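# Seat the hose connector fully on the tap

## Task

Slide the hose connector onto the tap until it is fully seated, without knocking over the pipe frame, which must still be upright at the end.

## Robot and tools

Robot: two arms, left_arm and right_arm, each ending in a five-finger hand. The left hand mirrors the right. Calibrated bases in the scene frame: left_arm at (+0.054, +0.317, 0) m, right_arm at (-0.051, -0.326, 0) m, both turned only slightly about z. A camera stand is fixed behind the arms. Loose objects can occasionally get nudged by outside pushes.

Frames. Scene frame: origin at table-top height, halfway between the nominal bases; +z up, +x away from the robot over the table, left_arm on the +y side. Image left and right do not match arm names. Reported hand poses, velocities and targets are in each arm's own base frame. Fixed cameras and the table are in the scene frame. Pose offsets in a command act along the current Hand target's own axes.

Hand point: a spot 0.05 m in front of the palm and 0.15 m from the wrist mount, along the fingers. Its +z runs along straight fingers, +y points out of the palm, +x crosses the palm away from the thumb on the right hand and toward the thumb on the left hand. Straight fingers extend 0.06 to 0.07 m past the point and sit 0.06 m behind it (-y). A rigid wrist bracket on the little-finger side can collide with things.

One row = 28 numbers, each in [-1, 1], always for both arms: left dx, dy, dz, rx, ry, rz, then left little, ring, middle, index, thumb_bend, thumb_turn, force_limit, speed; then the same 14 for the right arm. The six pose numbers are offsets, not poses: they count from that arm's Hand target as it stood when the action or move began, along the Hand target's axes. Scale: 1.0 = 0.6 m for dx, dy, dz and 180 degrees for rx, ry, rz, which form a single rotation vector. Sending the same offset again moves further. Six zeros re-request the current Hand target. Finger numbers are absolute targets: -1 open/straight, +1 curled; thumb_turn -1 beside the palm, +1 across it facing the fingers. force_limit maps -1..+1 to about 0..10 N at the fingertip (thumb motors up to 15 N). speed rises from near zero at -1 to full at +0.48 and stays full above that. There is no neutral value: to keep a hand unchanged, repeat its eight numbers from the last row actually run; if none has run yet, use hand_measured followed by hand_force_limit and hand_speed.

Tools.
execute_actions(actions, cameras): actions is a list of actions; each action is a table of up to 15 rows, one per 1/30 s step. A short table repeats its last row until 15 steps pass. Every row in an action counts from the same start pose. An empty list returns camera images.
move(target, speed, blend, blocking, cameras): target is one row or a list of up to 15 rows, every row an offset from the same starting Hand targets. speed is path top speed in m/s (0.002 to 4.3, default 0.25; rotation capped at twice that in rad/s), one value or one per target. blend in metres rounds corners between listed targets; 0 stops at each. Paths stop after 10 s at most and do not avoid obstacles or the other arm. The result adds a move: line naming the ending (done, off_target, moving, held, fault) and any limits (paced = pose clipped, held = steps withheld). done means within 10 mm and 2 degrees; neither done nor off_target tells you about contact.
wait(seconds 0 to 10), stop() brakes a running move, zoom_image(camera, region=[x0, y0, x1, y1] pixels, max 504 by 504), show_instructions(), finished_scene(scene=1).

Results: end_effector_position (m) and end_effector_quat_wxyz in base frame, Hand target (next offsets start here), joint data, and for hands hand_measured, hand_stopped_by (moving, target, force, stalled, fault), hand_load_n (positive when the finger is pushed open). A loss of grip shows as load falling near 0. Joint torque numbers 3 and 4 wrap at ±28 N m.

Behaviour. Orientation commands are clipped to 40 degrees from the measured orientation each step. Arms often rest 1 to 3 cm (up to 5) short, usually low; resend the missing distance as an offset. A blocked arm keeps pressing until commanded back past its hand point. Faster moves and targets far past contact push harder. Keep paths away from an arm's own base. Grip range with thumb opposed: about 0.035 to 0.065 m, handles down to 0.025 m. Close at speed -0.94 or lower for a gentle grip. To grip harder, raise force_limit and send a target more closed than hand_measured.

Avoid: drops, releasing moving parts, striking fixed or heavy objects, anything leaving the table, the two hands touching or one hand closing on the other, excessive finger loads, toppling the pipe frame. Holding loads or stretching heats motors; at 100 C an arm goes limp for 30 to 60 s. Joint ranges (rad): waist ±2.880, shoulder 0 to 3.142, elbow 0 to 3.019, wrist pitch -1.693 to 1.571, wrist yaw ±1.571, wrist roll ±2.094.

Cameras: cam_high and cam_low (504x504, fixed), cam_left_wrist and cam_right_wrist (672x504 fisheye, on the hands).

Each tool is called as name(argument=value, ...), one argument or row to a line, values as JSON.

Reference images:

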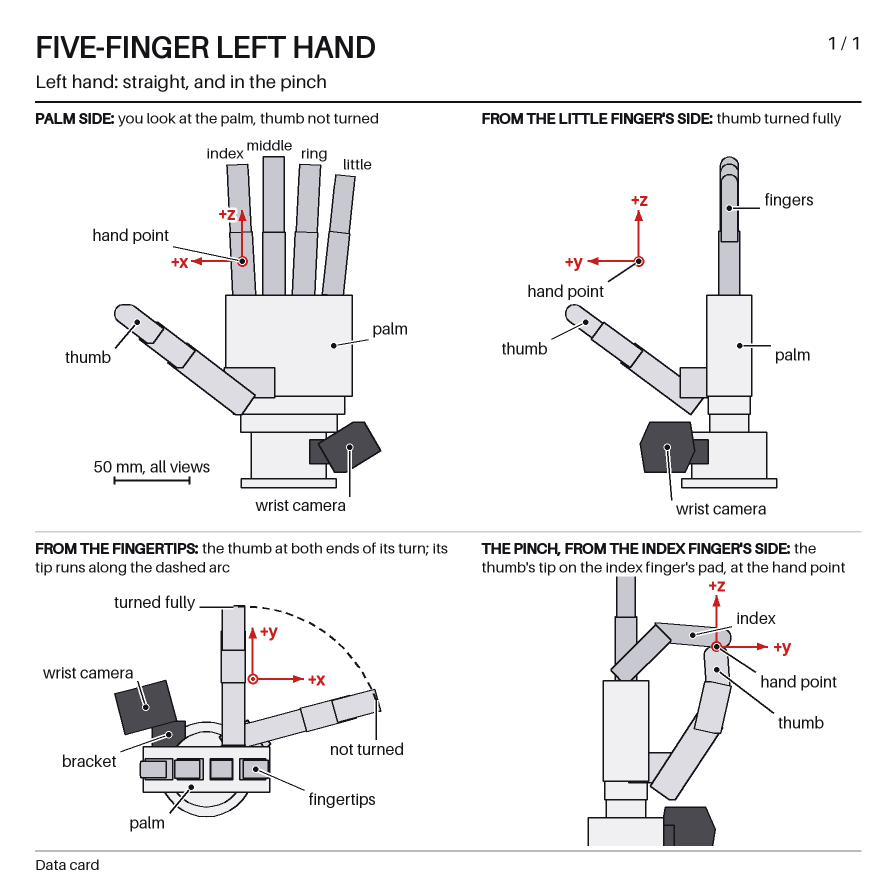

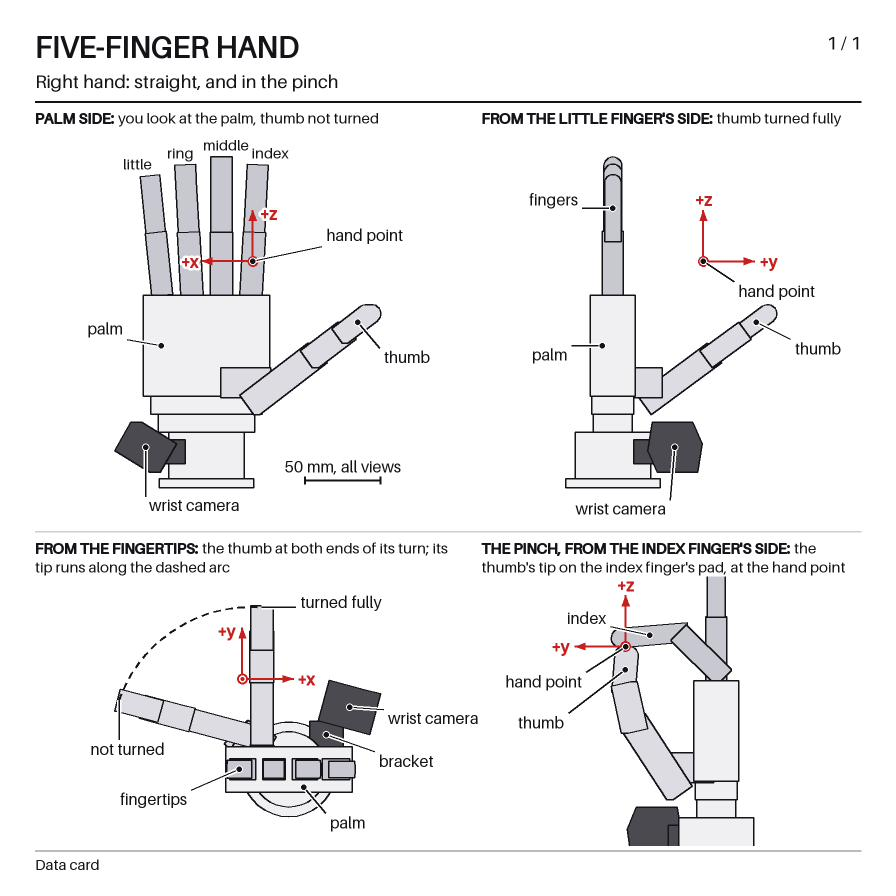

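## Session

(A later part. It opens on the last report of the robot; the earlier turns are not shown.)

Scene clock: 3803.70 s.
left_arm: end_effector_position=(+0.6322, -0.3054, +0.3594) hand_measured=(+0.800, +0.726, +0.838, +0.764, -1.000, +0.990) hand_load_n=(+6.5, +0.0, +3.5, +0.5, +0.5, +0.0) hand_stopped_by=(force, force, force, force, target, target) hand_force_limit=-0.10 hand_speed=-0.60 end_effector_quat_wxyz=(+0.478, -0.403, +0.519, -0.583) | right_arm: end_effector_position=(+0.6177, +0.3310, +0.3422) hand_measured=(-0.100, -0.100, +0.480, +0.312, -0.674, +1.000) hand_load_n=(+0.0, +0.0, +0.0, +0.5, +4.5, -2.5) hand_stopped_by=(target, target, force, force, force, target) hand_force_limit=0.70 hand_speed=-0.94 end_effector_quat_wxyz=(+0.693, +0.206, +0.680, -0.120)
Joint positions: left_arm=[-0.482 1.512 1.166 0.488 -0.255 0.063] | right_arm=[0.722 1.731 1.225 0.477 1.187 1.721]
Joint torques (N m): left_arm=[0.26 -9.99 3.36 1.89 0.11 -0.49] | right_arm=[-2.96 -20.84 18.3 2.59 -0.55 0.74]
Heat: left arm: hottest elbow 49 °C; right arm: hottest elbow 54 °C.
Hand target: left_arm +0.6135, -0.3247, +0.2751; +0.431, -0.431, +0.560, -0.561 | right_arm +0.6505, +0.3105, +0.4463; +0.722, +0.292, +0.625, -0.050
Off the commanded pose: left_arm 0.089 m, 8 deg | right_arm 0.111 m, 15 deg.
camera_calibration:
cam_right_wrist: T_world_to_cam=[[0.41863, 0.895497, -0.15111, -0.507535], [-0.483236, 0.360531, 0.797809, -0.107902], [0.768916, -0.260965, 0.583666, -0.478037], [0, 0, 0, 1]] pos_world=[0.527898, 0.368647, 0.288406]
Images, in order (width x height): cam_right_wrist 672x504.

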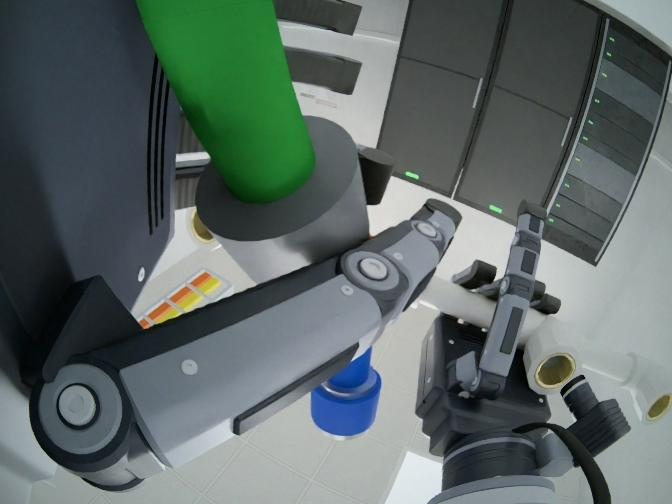

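wait(
  seconds=0,
  cameras=["cam_high"],
)

zoom_image(
  camera="cam_high",
  region=[235, 170, 285, 220],
)

Scene clock: 3819.43 s.
left_arm: end_effector_position=(+0.6322, -0.3054, +0.3594) hand_measured=(+0.800, +0.726, +0.838, +0.764, -1.000, +0.990) hand_load_n=(+6.5, +0.0, +3.5, +0.5, +0.0, +0.0) hand_stopped_by=(force, force, force, force, target, target) hand_force_limit=-0.10 hand_speed=-0.60 end_effector_quat_wxyz=(+0.478, -0.403, +0.519, -0.583) | right_arm: end_effector_position=(+0.6177, +0.3310, +0.3422) hand_measured=(-0.100, -0.100, +0.480, +0.312, -0.674, +1.000) hand_load_n=(+0.0, +0.0, +0.0, +0.0, +4.5, -2.5) hand_stopped_by=(target, target, force, force, force, target) hand_force_limit=0.70 hand_speed=-0.94 end_effector_quat_wxyz=(+0.693, +0.206, +0.680, -0.120)
Joint positions: left_arm=[-0.482 1.512 1.166 0.488 -0.255 0.063] | right_arm=[0.722 1.731 1.225 0.477 1.187 1.721]
Joint torques (N m): left_arm=[0.15 -9.99 3.34 1.89 0.11 -0.49] | right_arm=[-3.02 -20.84 18.26 2.59 -0.55 0.74]
Motor temperatures (°C): left_arm=[25 31 47 25 25 23] | right_arm=[23 42 56 24 25 28]
Heat: left arm: hottest elbow 47 °C; right arm: hottest elbow 56 °C.
Hand target: left_arm +0.6135, -0.3247, +0.2751; +0.431, -0.431, +0.560, -0.561 | right_arm +0.6505, +0.3105, +0.4463; +0.722, +0.292, +0.625, -0.050
Off the commanded pose: left_arm 0.089 m, 8 deg | right_arm 0.111 m, 15 deg.
Images, in order (width x height): cam_high 504x504.

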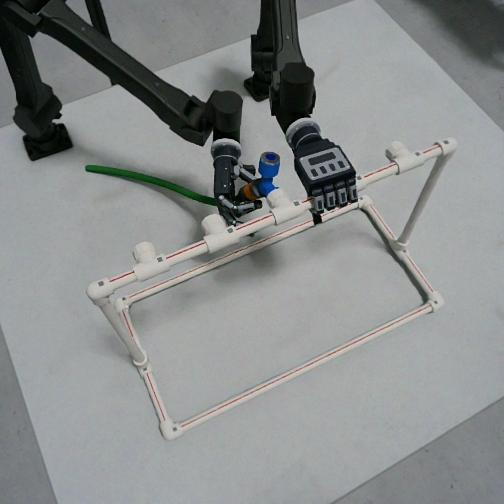

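Scaled by 10.080.

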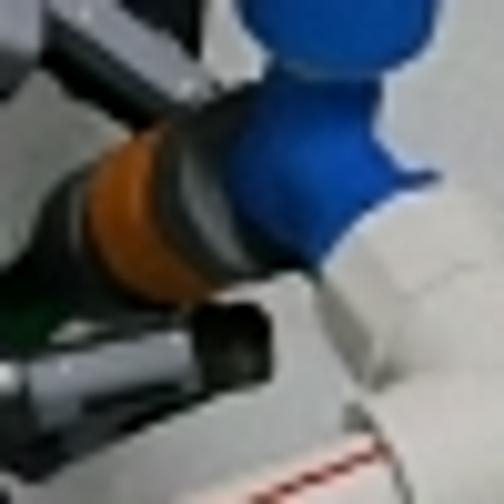

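wait(
  seconds=0,
  cameras=["cam_low"],
)

zoom_image(
  camera="cam_low",
  region=[217, 175, 252, 215],
)

Scene clock: 3842.97 s.
left_arm: end_effector_position=(+0.6322, -0.3054, +0.3594) hand_measured=(+0.800, +0.726, +0.838, +0.764, -1.000, +0.990) hand_load_n=(+6.5, +0.0, +3.5, +0.5, +0.0, +0.0) hand_stopped_by=(force, force, force, force, target, target) hand_force_limit=-0.10 hand_speed=-0.60 end_effector_quat_wxyz=(+0.478, -0.403, +0.519, -0.583) | right_arm: end_effector_position=(+0.6177, +0.3310, +0.3422) hand_measured=(-0.100, -0.100, +0.480, +0.312, -0.674, +1.000) hand_load_n=(+0.0, +0.0, +0.0, +0.0, +4.5, -2.5) hand_stopped_by=(target, target, force, force, force, target) hand_force_limit=0.70 hand_speed=-0.94 end_effector_quat_wxyz=(+0.693, +0.206, +0.680, -0.120)
Joint positions: left_arm=[-0.482 1.512 1.166 0.488 -0.255 0.063] | right_arm=[0.722 1.731 1.225 0.477 1.187 1.721]
Joint torques (N m): left_arm=[0.21 -9.99 3.36 1.91 0.11 -0.48] | right_arm=[-3.14 -20.84 18.26 2.58 -0.55 0.74]
Motor temperatures (°C): left_arm=[25 31 46 25 25 23] | right_arm=[23 41 60 24 25 28]
Heat: left arm: hottest elbow 46 °C; right arm: hottest elbow 60 °C.
Hand target: left_arm +0.6135, -0.3247, +0.2751; +0.431, -0.431, +0.560, -0.561 | right_arm +0.6505, +0.3105, +0.4463; +0.722, +0.292, +0.625, -0.050
Off the commanded pose: left_arm 0.089 m, 8 deg | right_arm 0.111 m, 15 deg.
Images, in order (width x height): cam_low 504x504.

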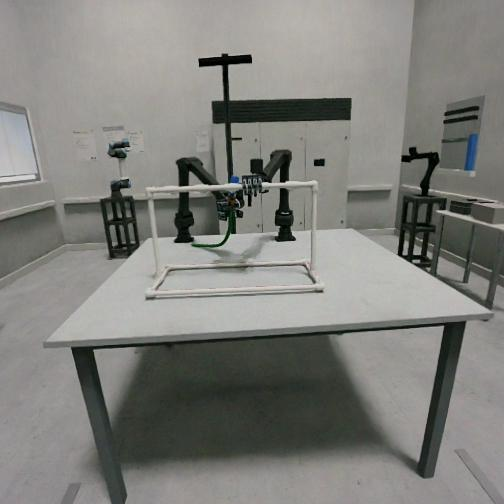

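Scaled by 12.600.

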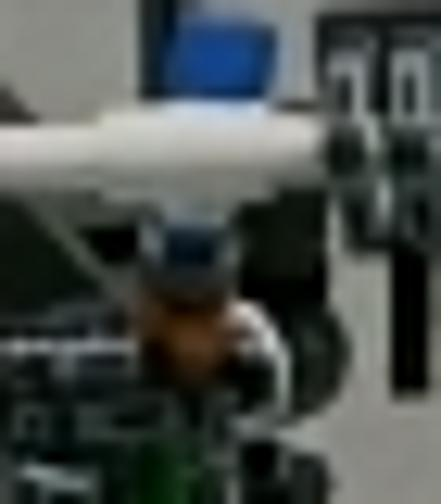

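move(
  target=[-0.0151,-0.05,0.0563,0,0,0,0.98,0.98,0.98,0.98,-1,0.99,-0.1,-0.6,0.0683,-0.0658,-0.0517,0,0,0,-0.1,-0.1,0.9,0.9,0.5,1,0.7,-0.94],
  speed=0.1,
  cameras=["cam_right_wrist","cam_high"],
)

zoom_image(
  camera="cam_right_wrist",
  region=[190, 110, 470, 320],
)

Scene clock: 3874.47 s.
left_arm: end_effector_position=(+0.6357, -0.3091, +0.3540) hand_measured=(+0.800, +0.726, +0.838, +0.764, -1.000, +0.990) hand_load_n=(+5.0, +0.0, +1.0, +0.0, +0.0, -0.5) hand_stopped_by=(force, force, force, force, target, target) hand_force_limit=-0.10 hand_speed=-0.60 end_effector_quat_wxyz=(+0.464, -0.407, +0.536, -0.576) | right_arm: end_effector_position=(+0.6153, +0.3279, +0.3437) hand_measured=(-0.100, -0.100, +0.480, +0.312, -0.674, +1.000) hand_load_n=(+0.0, +0.0, +0.0, +9.5, +8.0, -6.0) hand_stopped_by=(target, target, force, force, force, target) hand_force_limit=0.70 hand_speed=-0.94 end_effector_quat_wxyz=(+0.700, +0.211, +0.672, -0.116)
Joint positions: left_arm=[-0.477 1.52 1.194 0.422 -0.234 0.051] | right_arm=[0.721 1.734 1.21 0.543 1.189 1.693]
Joint torques (N m): left_arm=[2.32 -7.47 12.11 1.22 0.55 -0.39] | right_arm=[-0.97 -19.9 9.25 4.53 0.37 1.19]
Motor temperatures (°C): left_arm=[25 31 44 25 25 24] | right_arm=[23 41 63 24 25 28]
Heat: left arm: hottest elbow 44 °C; right arm: hottest elbow 63 °C.
Hand target: left_arm +0.6485, -0.3246, +0.3052; +0.431, -0.431, +0.560, -0.561 | right_arm +0.6148, +0.3052, +0.3925; +0.722, +0.292, +0.625, -0.050
Off the commanded pose: left_arm 0.053 m, 6 deg | right_arm 0.054 m, 13 deg.
move: off_target (left_arm, right_arm)
camera_calibration:
cam_right_wrist: T_world_to_cam=[[0.425381, 0.894883, -0.135042, -0.513085], [-0.500614, 0.356975, 0.788641, -0.0941469], [0.753947, -0.267869, 0.599841, -0.471983], [0, 0, 0, 1]] pos_world=[0.526975, 0.36633, 0.288075]
Images, in order (width x height): cam_high 504x504, cam_right_wrist 672x504.

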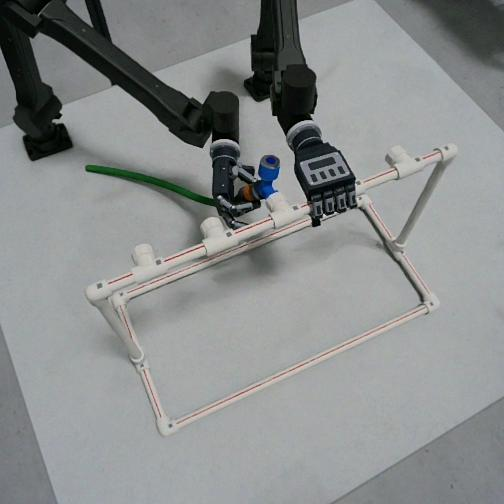

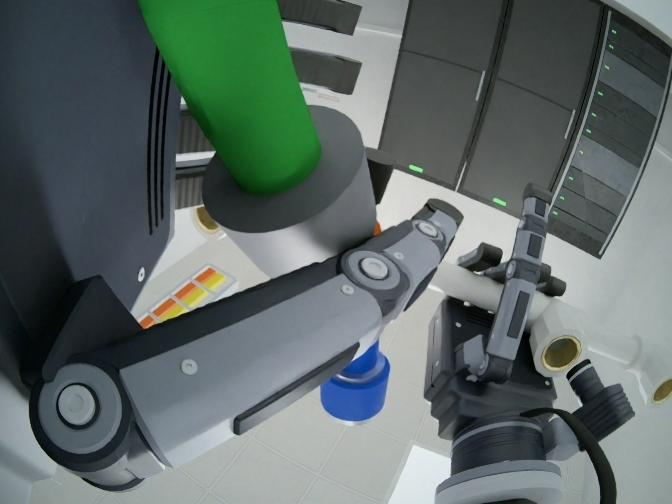

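Scaled by 1.800 from the camera's 672x504 image, which has a finer 960x720 frame.

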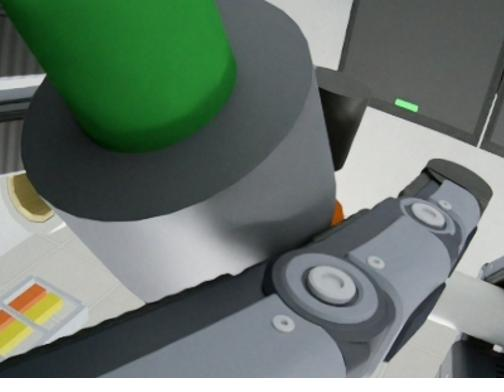

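move(
  target=[
    [0,0,0,0,0,0,-1,-1,-1,-1,-1,0.99,-0.1,0.2,0,0,0,0,0,0,-0.1,-0.1,0.9,0.9,0.5,1,0.7,-0.94],
    [0,-0.0333,-0.0583,0,0,0,-1,-1,-1,-1,-1,0.99,-0.1,0.2,0,0,0,0,0,0,-0.1,-0.1,0.9,0.9,0.5,1,0.7,-0.94],
    [0,-0.275,-0.0583,0,0,0,-1,-1,-1,-1,-1,0.99,-0.1,0.2,0,0,0,0,0,0,-0.1,-0.1,0.9,0.9,0.5,1,0.7,-0.94],
    [-0.1048,-0.2747,-0.3723,0,0.2333,0,-1,-1,-1,-1,-1,0.99,-0.1,0.2,0,0,0,0,0,0,-0.1,-0.1,0.9,0.9,0.5,1,0.7,-0.94],
  ],
  speed=[0.1,0.12,0.2,0.3],
  blend=[0,0,0.05,0],
  cameras=["cam_left_wrist"],
)

move(
  target=[0,0.14,0,0,0,0,-1,-1,-1,-1,-1,-1,-0.1,0.3,0,0,0,0,0,0,-0.1,-0.1,0.9,0.9,0.5,1,0.7,-0.94],
  speed=0.15,
  cameras=["cam_left_wrist"],
)

Scene clock: 3902.33 s.
left_arm: end_effector_position=(+0.4514, -0.2097, +0.4767) hand_measured=(-1.000, -1.000, -1.000, -1.000, -1.000, +0.990) hand_load_n=(+0.0, +0.0, +0.0, +0.0, +0.0, +0.0) hand_stopped_by=(target, target, target, target, target, target) hand_force_limit=-0.10 hand_speed=0.20 end_effector_quat_wxyz=(+0.210, -0.188, +0.677, -0.680) | right_arm: end_effector_position=(+0.6154, +0.3276, +0.3440) hand_measured=(-0.100, -0.100, +0.480, +0.312, -0.674, +1.000) hand_load_n=(+0.0, +0.0, +0.0, +10.0, +8.0, -6.0) hand_stopped_by=(target, target, force, force, force, target) hand_force_limit=0.70 hand_speed=-0.94 end_effector_quat_wxyz=(+0.701, +0.211, +0.671, -0.117)
Joint positions: left_arm=[-0.079 1.118 1.204 -0.065 0.921 0.012] | right_arm=[0.721 1.735 1.21 0.552 1.19 1.686]
Joint torques (N m): left_arm=[3.37 -7.24 10.04 2.1 0.12 -0.03] | right_arm=[-0.91 -19.9 9.22 4.52 0.31 1.15]
Motor temperatures (°C): left_arm=[25 31 46 25 25 23] | right_arm=[23 42 58 25 25 29]
Heat: left arm: hottest elbow 46 °C; right arm: hottest elbow 58 °C.
Hand target: left_arm +0.4487, -0.2061, +0.4698; +0.201, -0.201, +0.677, -0.678 | right_arm +0.6149, +0.3050, +0.3927; +0.722, +0.292, +0.625, -0.050
Off the commanded pose: left_arm 0.008 m, 2 deg | right_arm 0.054 m, 13 deg.
move: off_target (right_arm)
camera_calibration:
cam_left_wrist: T_world_to_cam=[[-0.199844, -0.138753, 0.969954, -0.401086], [-0.96609, -0.13728, -0.218686, 0.529277], [0.163499, -0.980766, -0.106614, -0.113571], [0, 0, 0, 1]] pos_world=[0.449743, -0.0943795, 0.492672]
Images, in order (width x height): cam_left_wrist 672x504.

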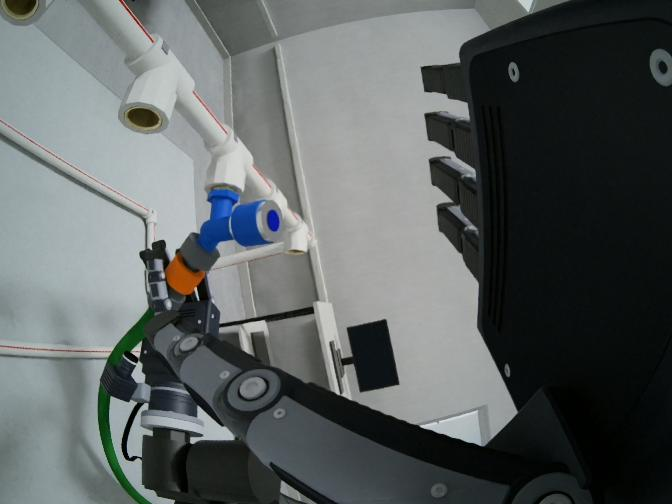

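Scene clock: 3903.63 s.
left_arm: end_effector_position=(+0.4473, -0.2094, +0.3937) hand_measured=(-1.000, -1.000, -1.000, -1.000, -1.000, -1.000) hand_load_n=(+0.0, +0.0, +0.0, +0.0, -0.5, +0.0) hand_stopped_by=(target, target, target, target, target, target) hand_force_limit=-0.10 hand_speed=0.30 end_effector_quat_wxyz=(+0.205, -0.193, +0.679, -0.678) | right_arm: end_effector_position=(+0.6154, +0.3276, +0.3440) hand_measured=(-0.100, -0.100, +0.480, +0.312, -0.674, +1.000) hand_load_n=(+0.0, +0.0, +0.0, +10.0, +7.5, -5.5) hand_stopped_by=(target, target, force, force, force, target) hand_force_limit=0.70 hand_speed=-0.94 end_effector_quat_wxyz=(+0.701, +0.211, +0.671, -0.117)
Joint positions: left_arm=[-0.079 1.113 0.99 0.13 0.921 0.012] | right_arm=[0.721 1.735 1.21 0.552 1.19 1.686]
Joint torques (N m): left_arm=[3.37 -6.12 9.99 3.36 0.13 -0.04] | right_arm=[-0.97 -19.84 9.22 4.53 0.31 1.15]
Motor temperatures (°C): left_arm=[25 31 46 25 25 23] | right_arm=[23 42 58 25 25 29]
Heat: left arm: hottest elbow 46 °C; right arm: hottest elbow 58 °C.
Hand target: left_arm +0.4488, -0.2062, +0.3857; +0.201, -0.201, +0.678, -0.678 | right_arm +0.6149, +0.3050, +0.3927; +0.722, +0.292, +0.625, -0.050
Off the commanded pose: left_arm 0.009 m, 1 deg | right_arm 0.054 m, 13 deg.
move: off_target (right_arm)
camera_calibration:
cam_left_wrist: T_world_to_cam=[[-0.185165, -0.139631, 0.972737, -0.329245], [-0.969357, -0.136656, -0.204138, 0.503082], [0.161434, -0.980728, -0.110049, -0.119152], [0, 0, 0, 1]] pos_world=[0.445937, -0.0940796, 0.409854]
Images, in order (width x height): cam_left_wrist 672x504.

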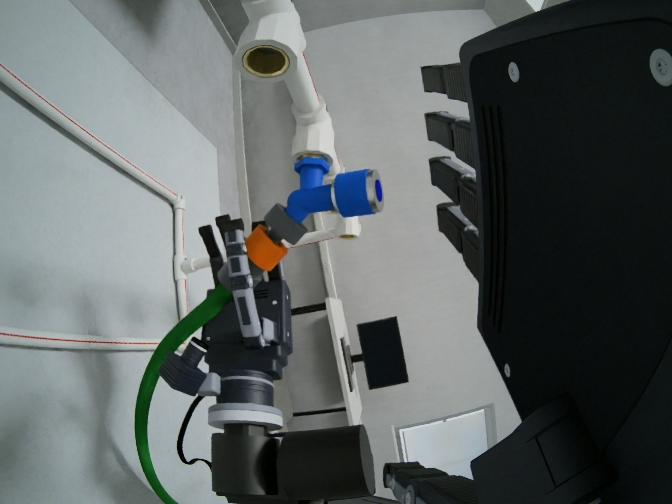

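zoom_image(
  camera="cam_left_wrist",
  region=[220, 160, 340, 280],
)

Scaled by 4.200 from the camera's 672x504 image, which has a finer 960x720 frame.

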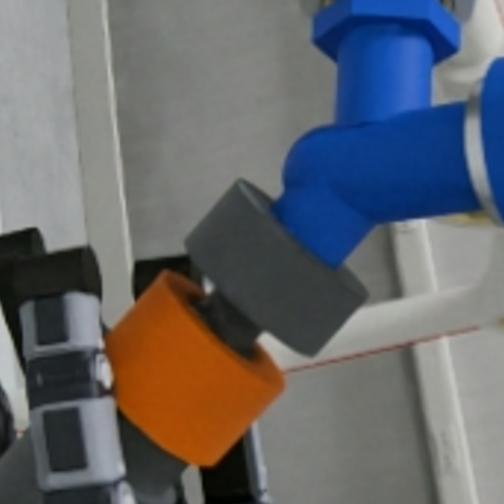

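move(
  target=[
    [0,-0.14,0,0,0,0,-1,-1,-1,-1,-1,0.98,-0.1,0.3,0,0,0,0,0,0,-0.1,-0.1,0.9,0.9,0.5,1,0.7,-0.94],
    [-0.1415,-0.125,0.2967,0,-0.2333,0,-1,-1,-1,-1,-1,0.98,-0.1,0.3,-0.011,-0.0075,0.0115,0,0,0,-0.1,-0.1,0.9,0.9,0.5,1,0.7,-0.94],
  ],
  speed=[0.2,0.3],
  blend=[0.03,0],
  cameras=["cam_left_wrist","cam_low"],
)

zoom_image(
  camera="cam_low",
  region=[190, 130, 320, 230],
)

Scene clock: 4002.27 s.
left_arm: end_effector_position=(+0.6060, -0.3006, +0.4352) hand_measured=(-1.000, -1.000, -1.000, -1.000, -1.000, +0.980) hand_load_n=(-0.5, -0.5, +0.0, +0.0, +0.0, +0.0) hand_stopped_by=(target, target, target, target, target, target) hand_force_limit=-0.10 hand_speed=0.30 end_effector_quat_wxyz=(+0.424, -0.438, +0.573, -0.547) | right_arm: end_effector_position=(+0.6161, +0.3270, +0.3435) hand_measured=(-0.100, -0.100, +0.480, +0.312, -0.674, +1.000) hand_load_n=(+0.0, +0.0, +0.0, +9.5, +8.5, -5.5) hand_stopped_by=(target, target, force, force, force, target) hand_force_limit=0.70 hand_speed=-0.94 end_effector_quat_wxyz=(+0.702, +0.209, +0.671, -0.115)
Joint positions: left_arm=[-0.477 1.406 1.383 -0.019 -0.218 -0.002] | right_arm=[0.718 1.735 1.206 0.562 1.182 1.68]
Joint torques (N m): left_arm=[2.32 -9.93 17.28 3.28 -0.05 0.11] | right_arm=[-1.79 -20.89 9.07 4.11 0.11 1.16]
Motor temperatures (°C): left_arm=[25 30 50 25 25 23] | right_arm=[23 41 51 25 25 29]
Heat: left arm: hottest elbow 50 °C; right arm: hottest elbow 51 °C.
Hand target: left_arm +0.6170, -0.3091, +0.4608; +0.431, -0.431, +0.560, -0.561 | right_arm +0.6175, +0.2961, +0.3976; +0.722, +0.292, +0.625, -0.050
Off the commanded pose: left_arm 0.029 m, 2 deg | right_arm 0.062 m, 13 deg.
move: off_target (left_arm, right_arm)
camera_calibration:
cam_left_wrist: T_world_to_cam=[[0.00221954, -0.229795, 0.973236, -0.493825], [-0.630899, -0.755423, -0.176927, 0.249868], [0.775862, -0.613621, -0.146654, -0.475725], [0, 0, 0, 1]] pos_world=[0.527834, -0.216637, 0.45505]
Images, in order (width x height): cam_low 504x504, cam_left_wrist 672x504.

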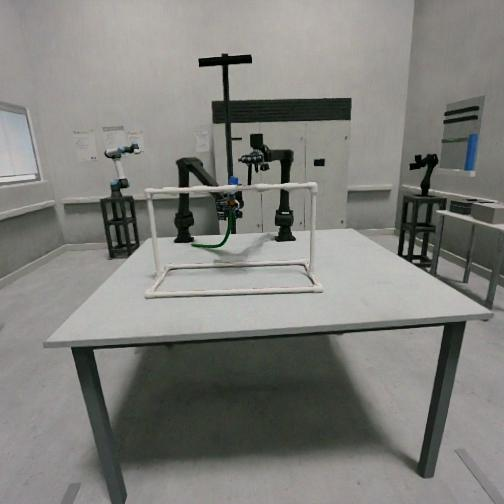

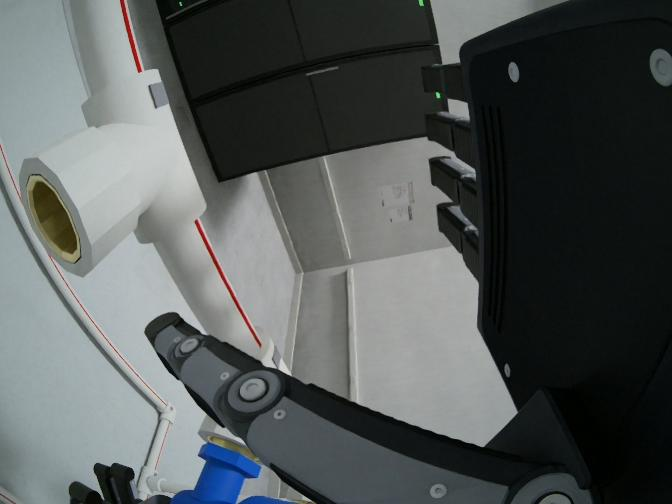

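Scaled by 3.877.

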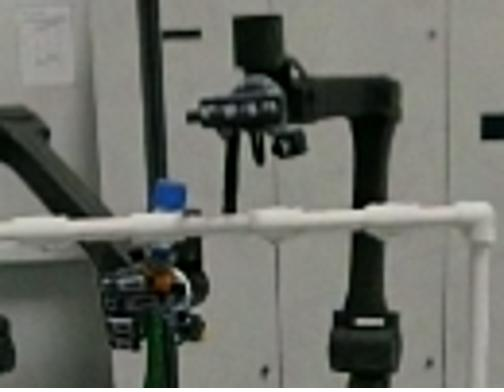

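move(
  target=[
    [0,0.2097,0,0,0,0,-1,-1,-1,-1,-1,0.98,-0.1,0.3,0,0,0,0,0,0,-0.1,-0.1,0.9,0.9,0.5,1,0.7,-0.94],
    [0,0.2097,0.0467,0,0,0,-1,-1,-1,-1,-1,0.98,-0.1,0.3,0,0,0,0,0,0,-0.1,-0.1,0.9,0.9,0.5,1,0.7,-0.94],
    [0,0.2597,0.0467,0,0,0,-1,-1,-1,-1,-1,0.98,-0.1,0.3,0,0,0,0,0,0,-0.1,-0.1,0.9,0.9,0.5,1,0.7,-0.94],
    [0,0.2597,0.0467,0,0,0,0.97,0.97,0.97,0.97,-1,0.98,-0.1,-0.6,0,0,0,0,0,0,-0.1,-0.1,0.9,0.9,0.5,1,0.7,-0.94],
  ],
  speed=[0.12,0.1,0.1,0.1],
  cameras=["cam_low","cam_left_wrist"],
)

zoom_image(
  camera="cam_low",
  region=[190, 130, 320, 230],
)

Scene clock: 4030.53 s.
left_arm: end_effector_position=(+0.6362, -0.3156, +0.3556) hand_measured=(+0.836, +0.762, +0.838, +0.688, -1.000, +0.980) hand_load_n=(+6.0, +0.0, +3.5, +0.0, +0.0, +0.0) hand_stopped_by=(force, force, force, force, target, target) hand_force_limit=-0.10 hand_speed=-0.60 end_effector_quat_wxyz=(+0.448, -0.410, +0.538, -0.584) | right_arm: end_effector_position=(+0.6176, +0.3243, +0.3430) hand_measured=(-0.100, -0.100, +0.480, +0.312, -0.676, +1.000) hand_load_n=(+0.0, +0.0, +0.0, +8.5, +8.5, -6.0) hand_stopped_by=(target, target, force, force, force, target) hand_force_limit=0.70 hand_speed=-0.94 end_effector_quat_wxyz=(+0.702, +0.210, +0.671, -0.116)
Joint positions: left_arm=[-0.476 1.525 1.209 0.403 -0.209 0.021] | right_arm=[0.713 1.735 1.204 0.564 1.179 1.68]
Joint torques (N m): left_arm=[3.19 -9.29 9.37 2.11 0.02 -0.11] | right_arm=[-1.44 -20.89 9.21 4.03 0.2 1.17]
Heat: left arm: hottest elbow 54 °C; right arm: hottest elbow 51 °C.
Hand target: left_arm +0.6441, -0.3165, +0.3053; +0.431, -0.430, +0.560, -0.561 | right_arm +0.6174, +0.2962, +0.3974; +0.722, +0.292, +0.625, -0.050
Off the commanded pose: left_arm 0.051 m, 5 deg | right_arm 0.061 m, 13 deg.
move: off_target (left_arm, right_arm); target 4's new numbers were sent with left_arm's hand 0.053 m and 4 deg from that target
camera_calibration:
cam_left_wrist: T_world_to_cam=[[-0.116072, -0.19426, 0.974059, -0.333698], [-0.612497, -0.758023, -0.224163, 0.247907], [0.781905, -0.622627, -0.030998, -0.567837], [0, 0, 0, 1]] pos_world=[0.557103, -0.230456, 0.363011]
Images, in order (width x height): cam_low 504x504, cam_left_wrist 672x504.

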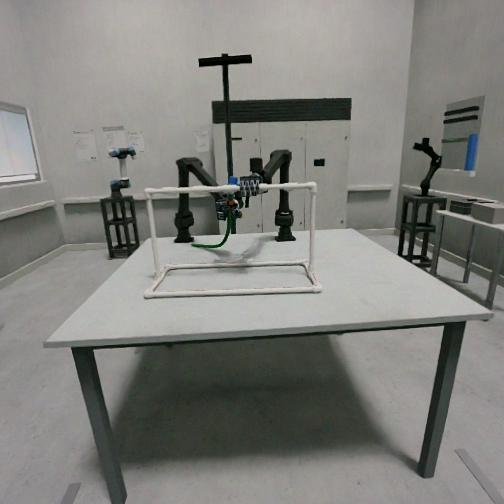

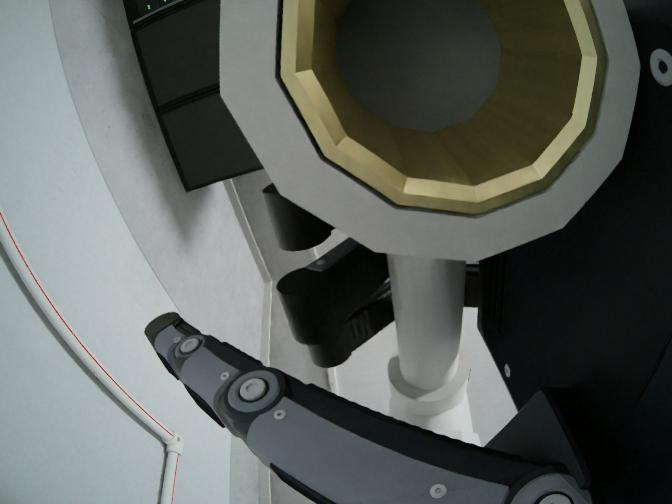

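Scaled by 3.877.

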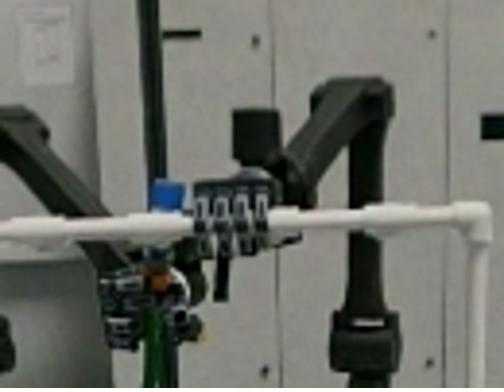

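move(
  target=[
    [0.0216,0.0833,-0.0805,0,0,0,0.97,0.97,0.97,0.97,-1,0.98,-0.1,-0.6,-0.05,0.041,0.033,0,0,0,-0.1,-0.1,0.9,0.9,0.5,1,0.7,-0.94],
    [0.0216,0.0833,-0.0805,0,0,0,0.97,0.97,0.97,0.97,-1,0.98,-0.1,-0.6,-0.1055,0.0873,0.0703,0,0,0,-0.1,-0.1,0.9,0.9,0.5,1,0.7,-0.94],
  ],
  speed=0.1,
  blend=[0.01,0],
  cameras=["cam_low","cam_high"],
)

zoom_image(
  camera="cam_high",
  region=[205, 140, 305, 240],
)

Scene clock: 4062.43 s.
left_arm: end_effector_position=(+0.6183, -0.2949, +0.3618) hand_measured=(+0.836, +0.762, +0.836, +0.688, -1.000, +0.980) hand_load_n=(+8.5, +1.0, +4.5, +0.0, +0.0, +0.0) hand_stopped_by=(force, force, force, force, target, target) hand_force_limit=-0.10 hand_speed=-0.60 end_effector_quat_wxyz=(+0.495, -0.392, +0.507, -0.587) | right_arm: end_effector_position=(+0.6197, +0.3397, +0.3484) hand_measured=(-0.100, -0.100, +0.480, +0.312, -0.676, +1.000) hand_load_n=(+0.0, +0.0, +0.0, +0.0, +4.5, -3.0) hand_stopped_by=(target, target, force, force, force, target) hand_force_limit=0.70 hand_speed=-0.94 end_effector_quat_wxyz=(+0.688, +0.176, +0.693, -0.127)
Joint positions: left_arm=[-0.484 1.477 1.102 0.561 -0.267 0.093] | right_arm=[0.723 1.714 1.243 0.418 1.154 1.686]
Joint torques (N m): left_arm=[-0.09 -8.82 1.11 1.14 0.27 -0.76] | right_arm=[-4.89 -21.83 19.7 2.86 -0.33 0.99]
Heat: left arm: hottest elbow 51 °C; right arm: hottest elbow 50 °C.
Hand target: left_arm +0.5943, -0.3164, +0.2550; +0.431, -0.431, +0.560, -0.561 | right_arm +0.6637, +0.3003, +0.4771; +0.722, +0.292, +0.625, -0.050
Off the commanded pose: left_arm 0.111 m, 11 deg | right_arm 0.142 m, 18 deg.
move: off_target (left_arm, right_arm)
Images, in order (width x height): cam_high 504x504, cam_low 504x504.

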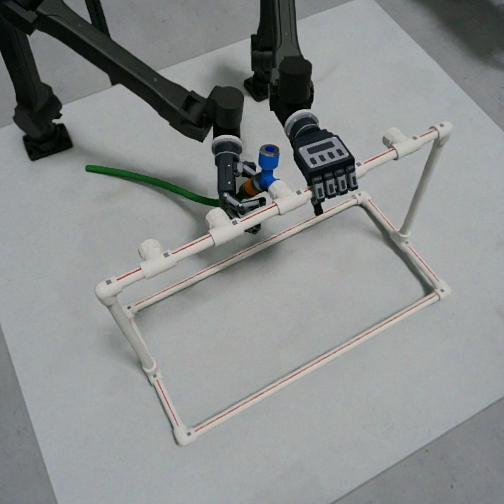

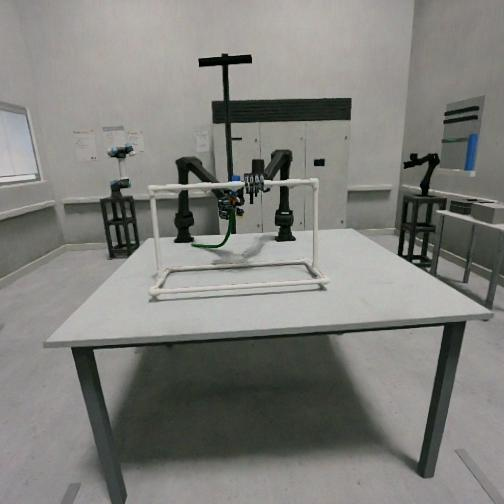

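Scaled by 5.040.

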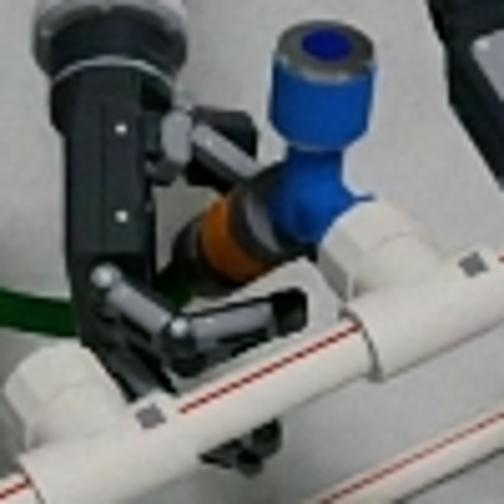

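move(
  target=[
    [-0.0112,0,0.0419,0,0,0,0.97,0.97,0.97,0.97,-1,0.98,-0.1,-0.6,-0.079,0.0013,-0.0503,-0.0044,-0.0184,0.0522,-0.1,-0.1,0.9,0.9,0.5,1,0.7,-0.94],
  ],
  speed=0.1,
  cameras=["cam_low","cam_high"],
)

zoom_image(
  camera="cam_high",
  region=[205, 140, 305, 240],
)

Scene clock: 4359.83 s.
left_arm: end_effector_position=(+0.6174, -0.2960, +0.3661) hand_measured=(+0.836, +0.762, +0.836, +0.688, -1.000, +0.980) hand_load_n=(+7.5, +1.0, +5.5, +0.0, -0.5, +0.0) hand_stopped_by=(force, force, force, force, target, target) hand_force_limit=-0.10 hand_speed=-0.60 end_effector_quat_wxyz=(+0.494, -0.388, +0.507, -0.591) | right_arm: end_effector_position=(+0.6159, +0.3378, +0.3666) hand_measured=(-0.100, -0.100, +0.480, +0.312, -0.676, +1.000) hand_load_n=(+0.0, +0.0, +2.5, +0.0, +8.5, -7.0) hand_stopped_by=(target, target, force, force, force, target) hand_force_limit=0.70 hand_speed=-0.94 end_effector_quat_wxyz=(+0.701, +0.193, +0.677, -0.111)
Joint positions: left_arm=[-0.483 1.473 1.105 0.561 -0.256 0.093] | right_arm=[0.725 1.706 1.243 0.483 1.159 1.672]
Joint torques (N m): left_arm=[1.67 -5.07 4.77 1.03 0.7 -0.78] | right_arm=[-2.32 -24.35 18.28 5.22 0.64 1.35]
Motor temperatures (°C): left_arm=[25 31 39 25 25 26] | right_arm=[24 45 75 24 25 29]
Heat: left arm: hottest elbow 39 °C; right arm: hottest elbow 75 °C.
Hand target: left_arm +0.6203, -0.3166, +0.2554; +0.431, -0.431, +0.560, -0.561 | right_arm +0.6276, +0.3015, +0.5203; +0.743, +0.336, +0.578, +0.006
Off the commanded pose: left_arm 0.113 m, 11 deg | right_arm 0.158 m, 25 deg.
move: off_target (left_arm, right_arm)
Images, in order (width x height): cam_high 504x504, cam_low 504x504.

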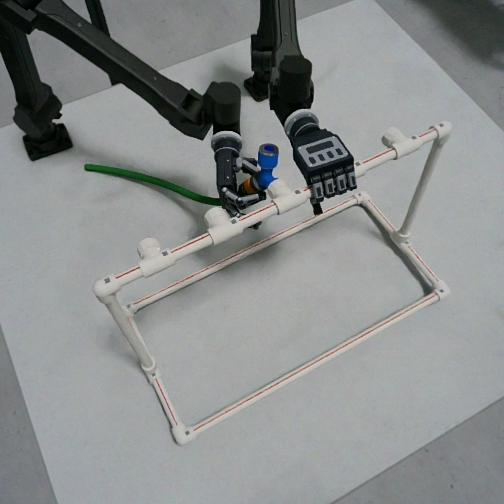

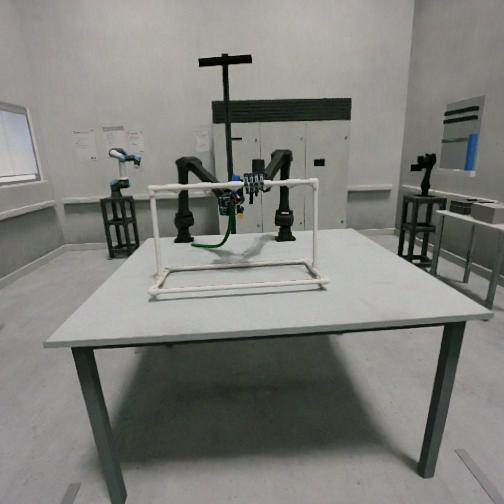

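Scaled by 5.040.

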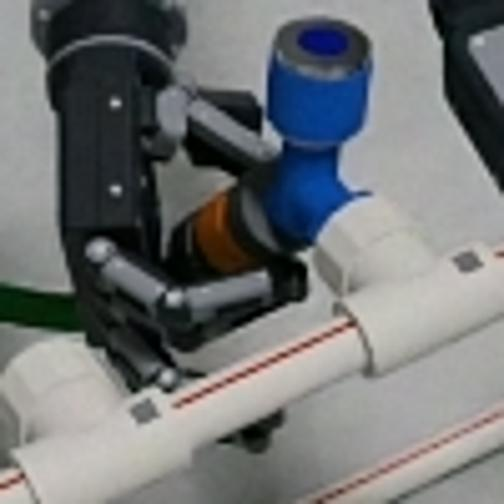

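move(
  target=[
    [0,-0.06,0,0,0,0,0.97,0.97,0.97,0.97,-1,0.98,-0.1,-0.6,0.1465,-0.063,-0.063,0.0044,0.0184,-0.0522,-0.1,-0.1,0.9,0.9,0.5,1,0.7,-0.94],
  ],
  speed=0.15,
  cameras=["cam_right_wrist"],
)

zoom_image(
  camera="cam_right_wrist",
  region=[190, 110, 470, 320],
)

Scene clock: 4374.00 s.
left_arm: end_effector_position=(+0.6178, -0.3014, +0.3623) hand_measured=(+0.836, +0.762, +0.838, +0.688, -1.000, +0.980) hand_load_n=(+4.5, +0.0, +1.5, +0.0, +0.0, +0.0) hand_stopped_by=(force, force, force, force, target, target) hand_force_limit=-0.10 hand_speed=-0.60 end_effector_quat_wxyz=(+0.475, -0.397, +0.522, -0.587) | right_arm: end_effector_position=(+0.6122, +0.3352, +0.3629) hand_measured=(-0.100, -0.100, +0.480, +0.312, -0.676, +1.000) hand_load_n=(+0.0, +0.0, +8.0, +5.5, +8.0, -3.0) hand_stopped_by=(target, target, force, force, force, target) hand_force_limit=0.70 hand_speed=-0.94 end_effector_quat_wxyz=(+0.699, +0.201, +0.674, -0.132)
Joint positions: left_arm=[-0.483 1.472 1.128 0.489 -0.241 0.064] | right_arm=[0.735 1.715 1.243 0.505 1.212 1.644]
Joint torques (N m): left_arm=[1.79 -7.53 8.42 0.18 0.29 -0.51] | right_arm=[0.32 -19.08 11.81 4.51 0.62 1.31]
Motor temperatures (°C): left_arm=[25 31 39 25 25 26] | right_arm=[24 44 75 24 25 30]
Heat: left arm: hottest elbow 39 °C; right arm: hottest elbow 75 °C.
Hand target: left_arm +0.6202, -0.3165, +0.2913; +0.431, -0.431, +0.560, -0.561 | right_arm +0.6096, +0.3258, +0.4220; +0.722, +0.292, +0.625, -0.050
Off the commanded pose: left_arm 0.073 m, 8 deg | right_arm 0.060 m, 15 deg.
move: off_target (left_arm, right_arm)
camera_calibration:
cam_right_wrist: T_world_to_cam=[[0.431279, 0.885886, -0.170892, -0.503215], [-0.487296, 0.38813, 0.782239, -0.12967], [0.759303, -0.254088, 0.599081, -0.48681], [0, 0, 0, 1]] pos_world=[0.523474, 0.372428, 0.307076]
Images, in order (width x height): cam_right_wrist 672x504.

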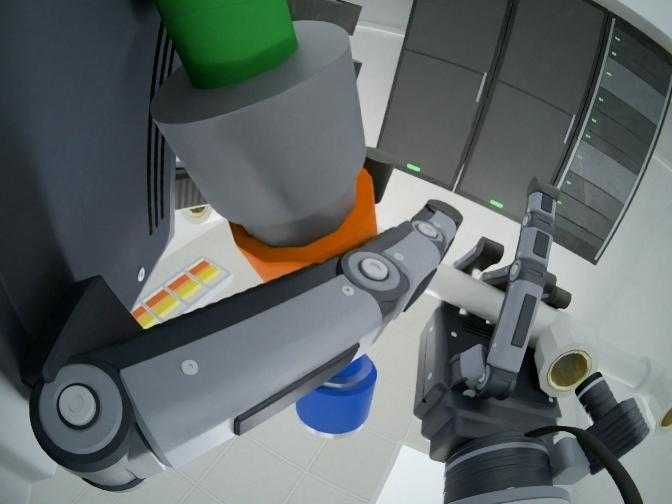

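Scaled by 1.800 from the camera's 672x504 image, which has a finer 960x720 frame.

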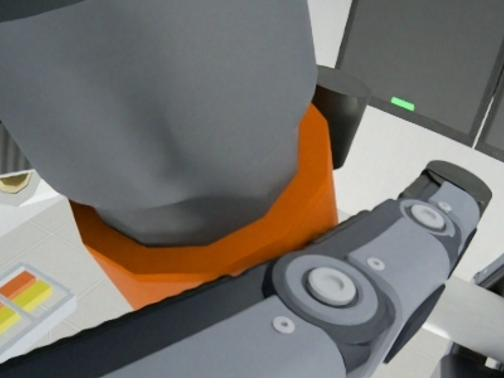

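move(
  target=[0,0,0,0,0,0,0.97,0.97,0.97,0.97,-1,0.98,-0.1,-0.6,0,0,0,0,0,0,-0.1,-0.1,0.36,0.2,-0.8,1,0.7,-0.8],
  cameras=["cam_right_wrist"],
)

Scene clock: 4651.37 s.
left_arm: end_effector_position=(+0.6205, -0.2971, +0.3556) hand_measured=(+0.836, +0.762, +0.838, +0.688, -1.000, +0.980) hand_load_n=(+6.0, +0.0, +3.0, +0.0, +0.0, +0.0) hand_stopped_by=(force, force, force, force, target, target) hand_force_limit=-0.10 hand_speed=-0.60 end_effector_quat_wxyz=(+0.474, -0.404, +0.527, -0.578) | right_arm: end_effector_position=(+0.6086, +0.3320, +0.3681) hand_measured=(-0.100, -0.100, +0.360, +0.200, -0.802, +1.000) hand_load_n=(+0.0, +0.0, +0.0, +0.0, +5.5, -5.5) hand_stopped_by=(target, target, target, target, target, target) hand_force_limit=0.70 hand_speed=-0.80 end_effector_quat_wxyz=(+0.703, +0.226, +0.664, -0.116)
Joint positions: left_arm=[-0.476 1.476 1.13 0.468 -0.244 0.063] | right_arm=[0.74 1.716 1.243 0.52 1.232 1.691]
Joint torques (N m): left_arm=[1.26 -7.77 8.49 1.16 0.47 -0.51] | right_arm=[0.09 -19.08 12.14 3.43 0 0.92]
Motor temperatures (°C): left_arm=[25 31 42 25 25 25] | right_arm=[23 41 58 25 26 32]
Heat: left arm: hottest elbow 42 °C; right arm: hottest elbow 58 °C.
Hand target: left_arm +0.6202, -0.3164, +0.2912; +0.431, -0.431, +0.560, -0.561 | right_arm +0.6097, +0.3259, +0.4217; +0.722, +0.292, +0.625, -0.050
Off the commanded pose: left_arm 0.067 m, 7 deg | right_arm 0.054 m, 12 deg.
move: off_target (left_arm, right_arm)
camera_calibration:
cam_right_wrist: T_world_to_cam=[[0.449084, 0.886592, -0.110807, -0.531238], [-0.506945, 0.354955, 0.785502, -0.112413], [0.735752, -0.296584, 0.608858, -0.463125], [0, 0, 0, 1]] pos_world=[0.522329, 0.373538, 0.311413]
Images, in order (width x height): cam_right_wrist 672x504.

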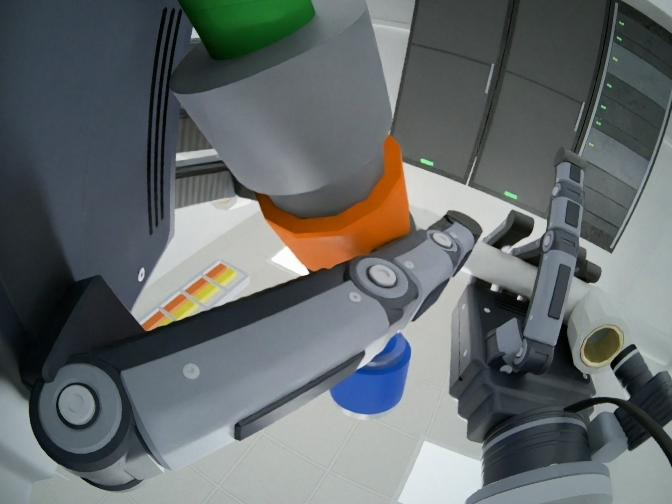

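move(
  target=[0,0,0,0,0,0,0.97,0.97,0.97,0.97,-1,0.98,-0.1,-0.6,0.0525,-0.01,-0.0062,-0.0018,0.0111,-0.0645,-0.1,-0.1,0.36,0.2,-0.8,1,0.7,-0.8],
  speed=0.08,
  cameras=["cam_right_wrist"],
)

Scene clock: 4676.00 s.
left_arm: end_effector_position=(+0.6202, -0.2975, +0.3552) hand_measured=(+0.836, +0.762, +0.838, +0.688, -1.000, +0.980) hand_load_n=(+5.5, +0.0, +2.5, +0.0, +0.0, +0.0) hand_stopped_by=(force, force, force, force, target, target) hand_force_limit=-0.10 hand_speed=-0.60 end_effector_quat_wxyz=(+0.474, -0.403, +0.528, -0.578) | right_arm: end_effector_position=(+0.6090, +0.3329, +0.3642) hand_measured=(-0.100, -0.100, +0.360, +0.200, -0.802, +1.000) hand_load_n=(+0.0, +0.0, +0.0, +0.0, +1.0, +0.0) hand_stopped_by=(target, target, target, target, target, target) hand_force_limit=0.70 hand_speed=-0.80 end_effector_quat_wxyz=(+0.697, +0.214, +0.672, -0.127)
Joint positions: left_arm=[-0.476 1.476 1.13 0.466 -0.242 0.063] | right_arm=[0.74 1.71 1.243 0.48 1.229 1.687]
Joint torques (N m): left_arm=[1.32 -7.77 8.5 1.28 0.38 -0.51] | right_arm=[0.38 -19.08 10.33 1.43 -0.11 0.05]
Motor temperatures (°C): left_arm=[25 31 43 25 25 25] | right_arm=[23 41 58 24 26 31]
Heat: left arm: hottest elbow 43 °C; right arm: hottest elbow 58 °C.
Hand target: left_arm +0.6202, -0.3165, +0.2913; +0.431, -0.431, +0.560, -0.561 | right_arm +0.6106, +0.3318, +0.3901; +0.703, +0.226, +0.664, -0.116
Off the commanded pose: left_arm 0.067 m, 7 deg | right_arm 0.026 m, 2 deg.
move: off_target (left_arm, right_arm)
camera_calibration:
cam_right_wrist: T_world_to_cam=[[0.442988, 0.884483, -0.146462, -0.515203], [-0.486749, 0.37447, 0.789207, -0.129686], [0.752886, -0.278319, 0.596407, -0.47278], [0, 0, 0, 1]] pos_world=[0.521054, 0.372668, 0.308861]
Images, in order (width x height): cam_right_wrist 672x504.

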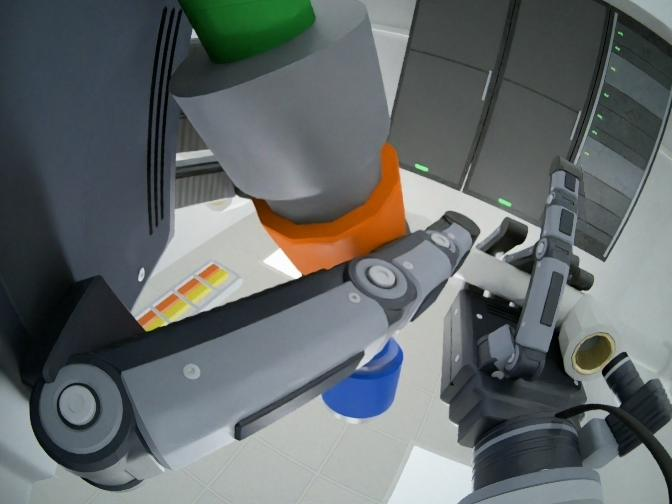

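move(
  target=[0,0,0,0,0,0,0.97,0.97,0.97,0.97,-1,0.98,-0.1,-0.6,0,0,0,0,0,0,-1,-1,-0.5,-0.5,-1,1,0.7,-0.7],
  speed=0.08,
  cameras=["cam_right_wrist","cam_high"],
)

Scene clock: 4683.50 s.
left_arm: end_effector_position=(+0.6202, -0.2975, +0.3552) hand_measured=(+0.836, +0.762, +0.838, +0.688, -1.000, +0.980) hand_load_n=(+5.5, +0.0, +2.5, +0.0, +0.0, +0.5) hand_stopped_by=(force, force, force, force, target, target) hand_force_limit=-0.10 hand_speed=-0.60 end_effector_quat_wxyz=(+0.474, -0.403, +0.528, -0.578) | right_arm: end_effector_position=(+0.6091, +0.3330, +0.3638) hand_measured=(-1.000, -1.000, -0.500, -0.500, -1.000, +1.000) hand_load_n=(+0.0, +0.0, +0.0, +0.0, +0.0, -0.5) hand_stopped_by=(target, target, target, target, target, target) hand_force_limit=0.70 hand_speed=-0.70 end_effector_quat_wxyz=(+0.697, +0.214, +0.673, -0.128)
Joint positions: left_arm=[-0.476 1.476 1.13 0.466 -0.242 0.063] | right_arm=[0.74 1.709 1.243 0.477 1.229 1.687]
Joint torques (N m): left_arm=[1.26 -7.77 8.5 1.28 0.39 -0.51] | right_arm=[0.32 -19.08 10.32 1.42 -0.1 0.04]
Motor temperatures (°C): left_arm=[25 31 43 25 25 25] | right_arm=[23 42 58 24 26 30]
Heat: left arm: hottest elbow 43 °C; right arm: hottest elbow 58 °C.
Hand target: left_arm +0.6202, -0.3165, +0.2913; +0.431, -0.431, +0.560, -0.561 | right_arm +0.6105, +0.3318, +0.3903; +0.703, +0.226, +0.664, -0.116
Off the commanded pose: left_arm 0.067 m, 7 deg | right_arm 0.026 m, 2 deg.
move: off_target (left_arm, right_arm)
camera_calibration:
cam_right_wrist: T_world_to_cam=[[0.442678, 0.884173, -0.149244, -0.51407], [-0.484999, 0.37609, 0.789514, -0.131104], [0.754197, -0.277117, 0.59531, -0.473317], [0, 0, 0, 1]] pos_world=[0.520956, 0.37267, 0.308556]
Images, in order (width x height): cam_high 504x504, cam_right_wrist 672x504.

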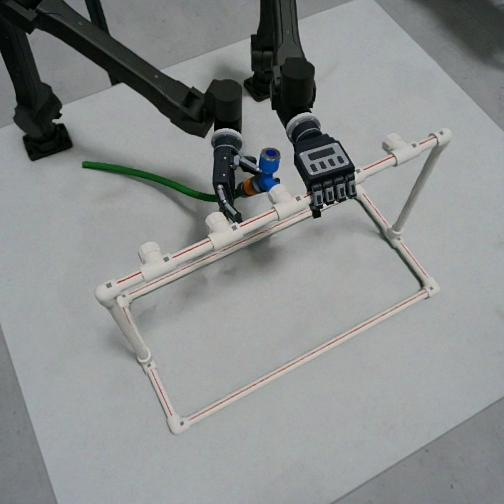

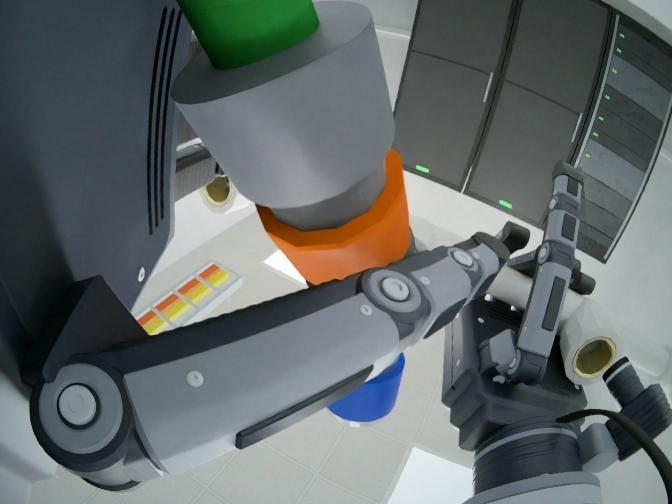

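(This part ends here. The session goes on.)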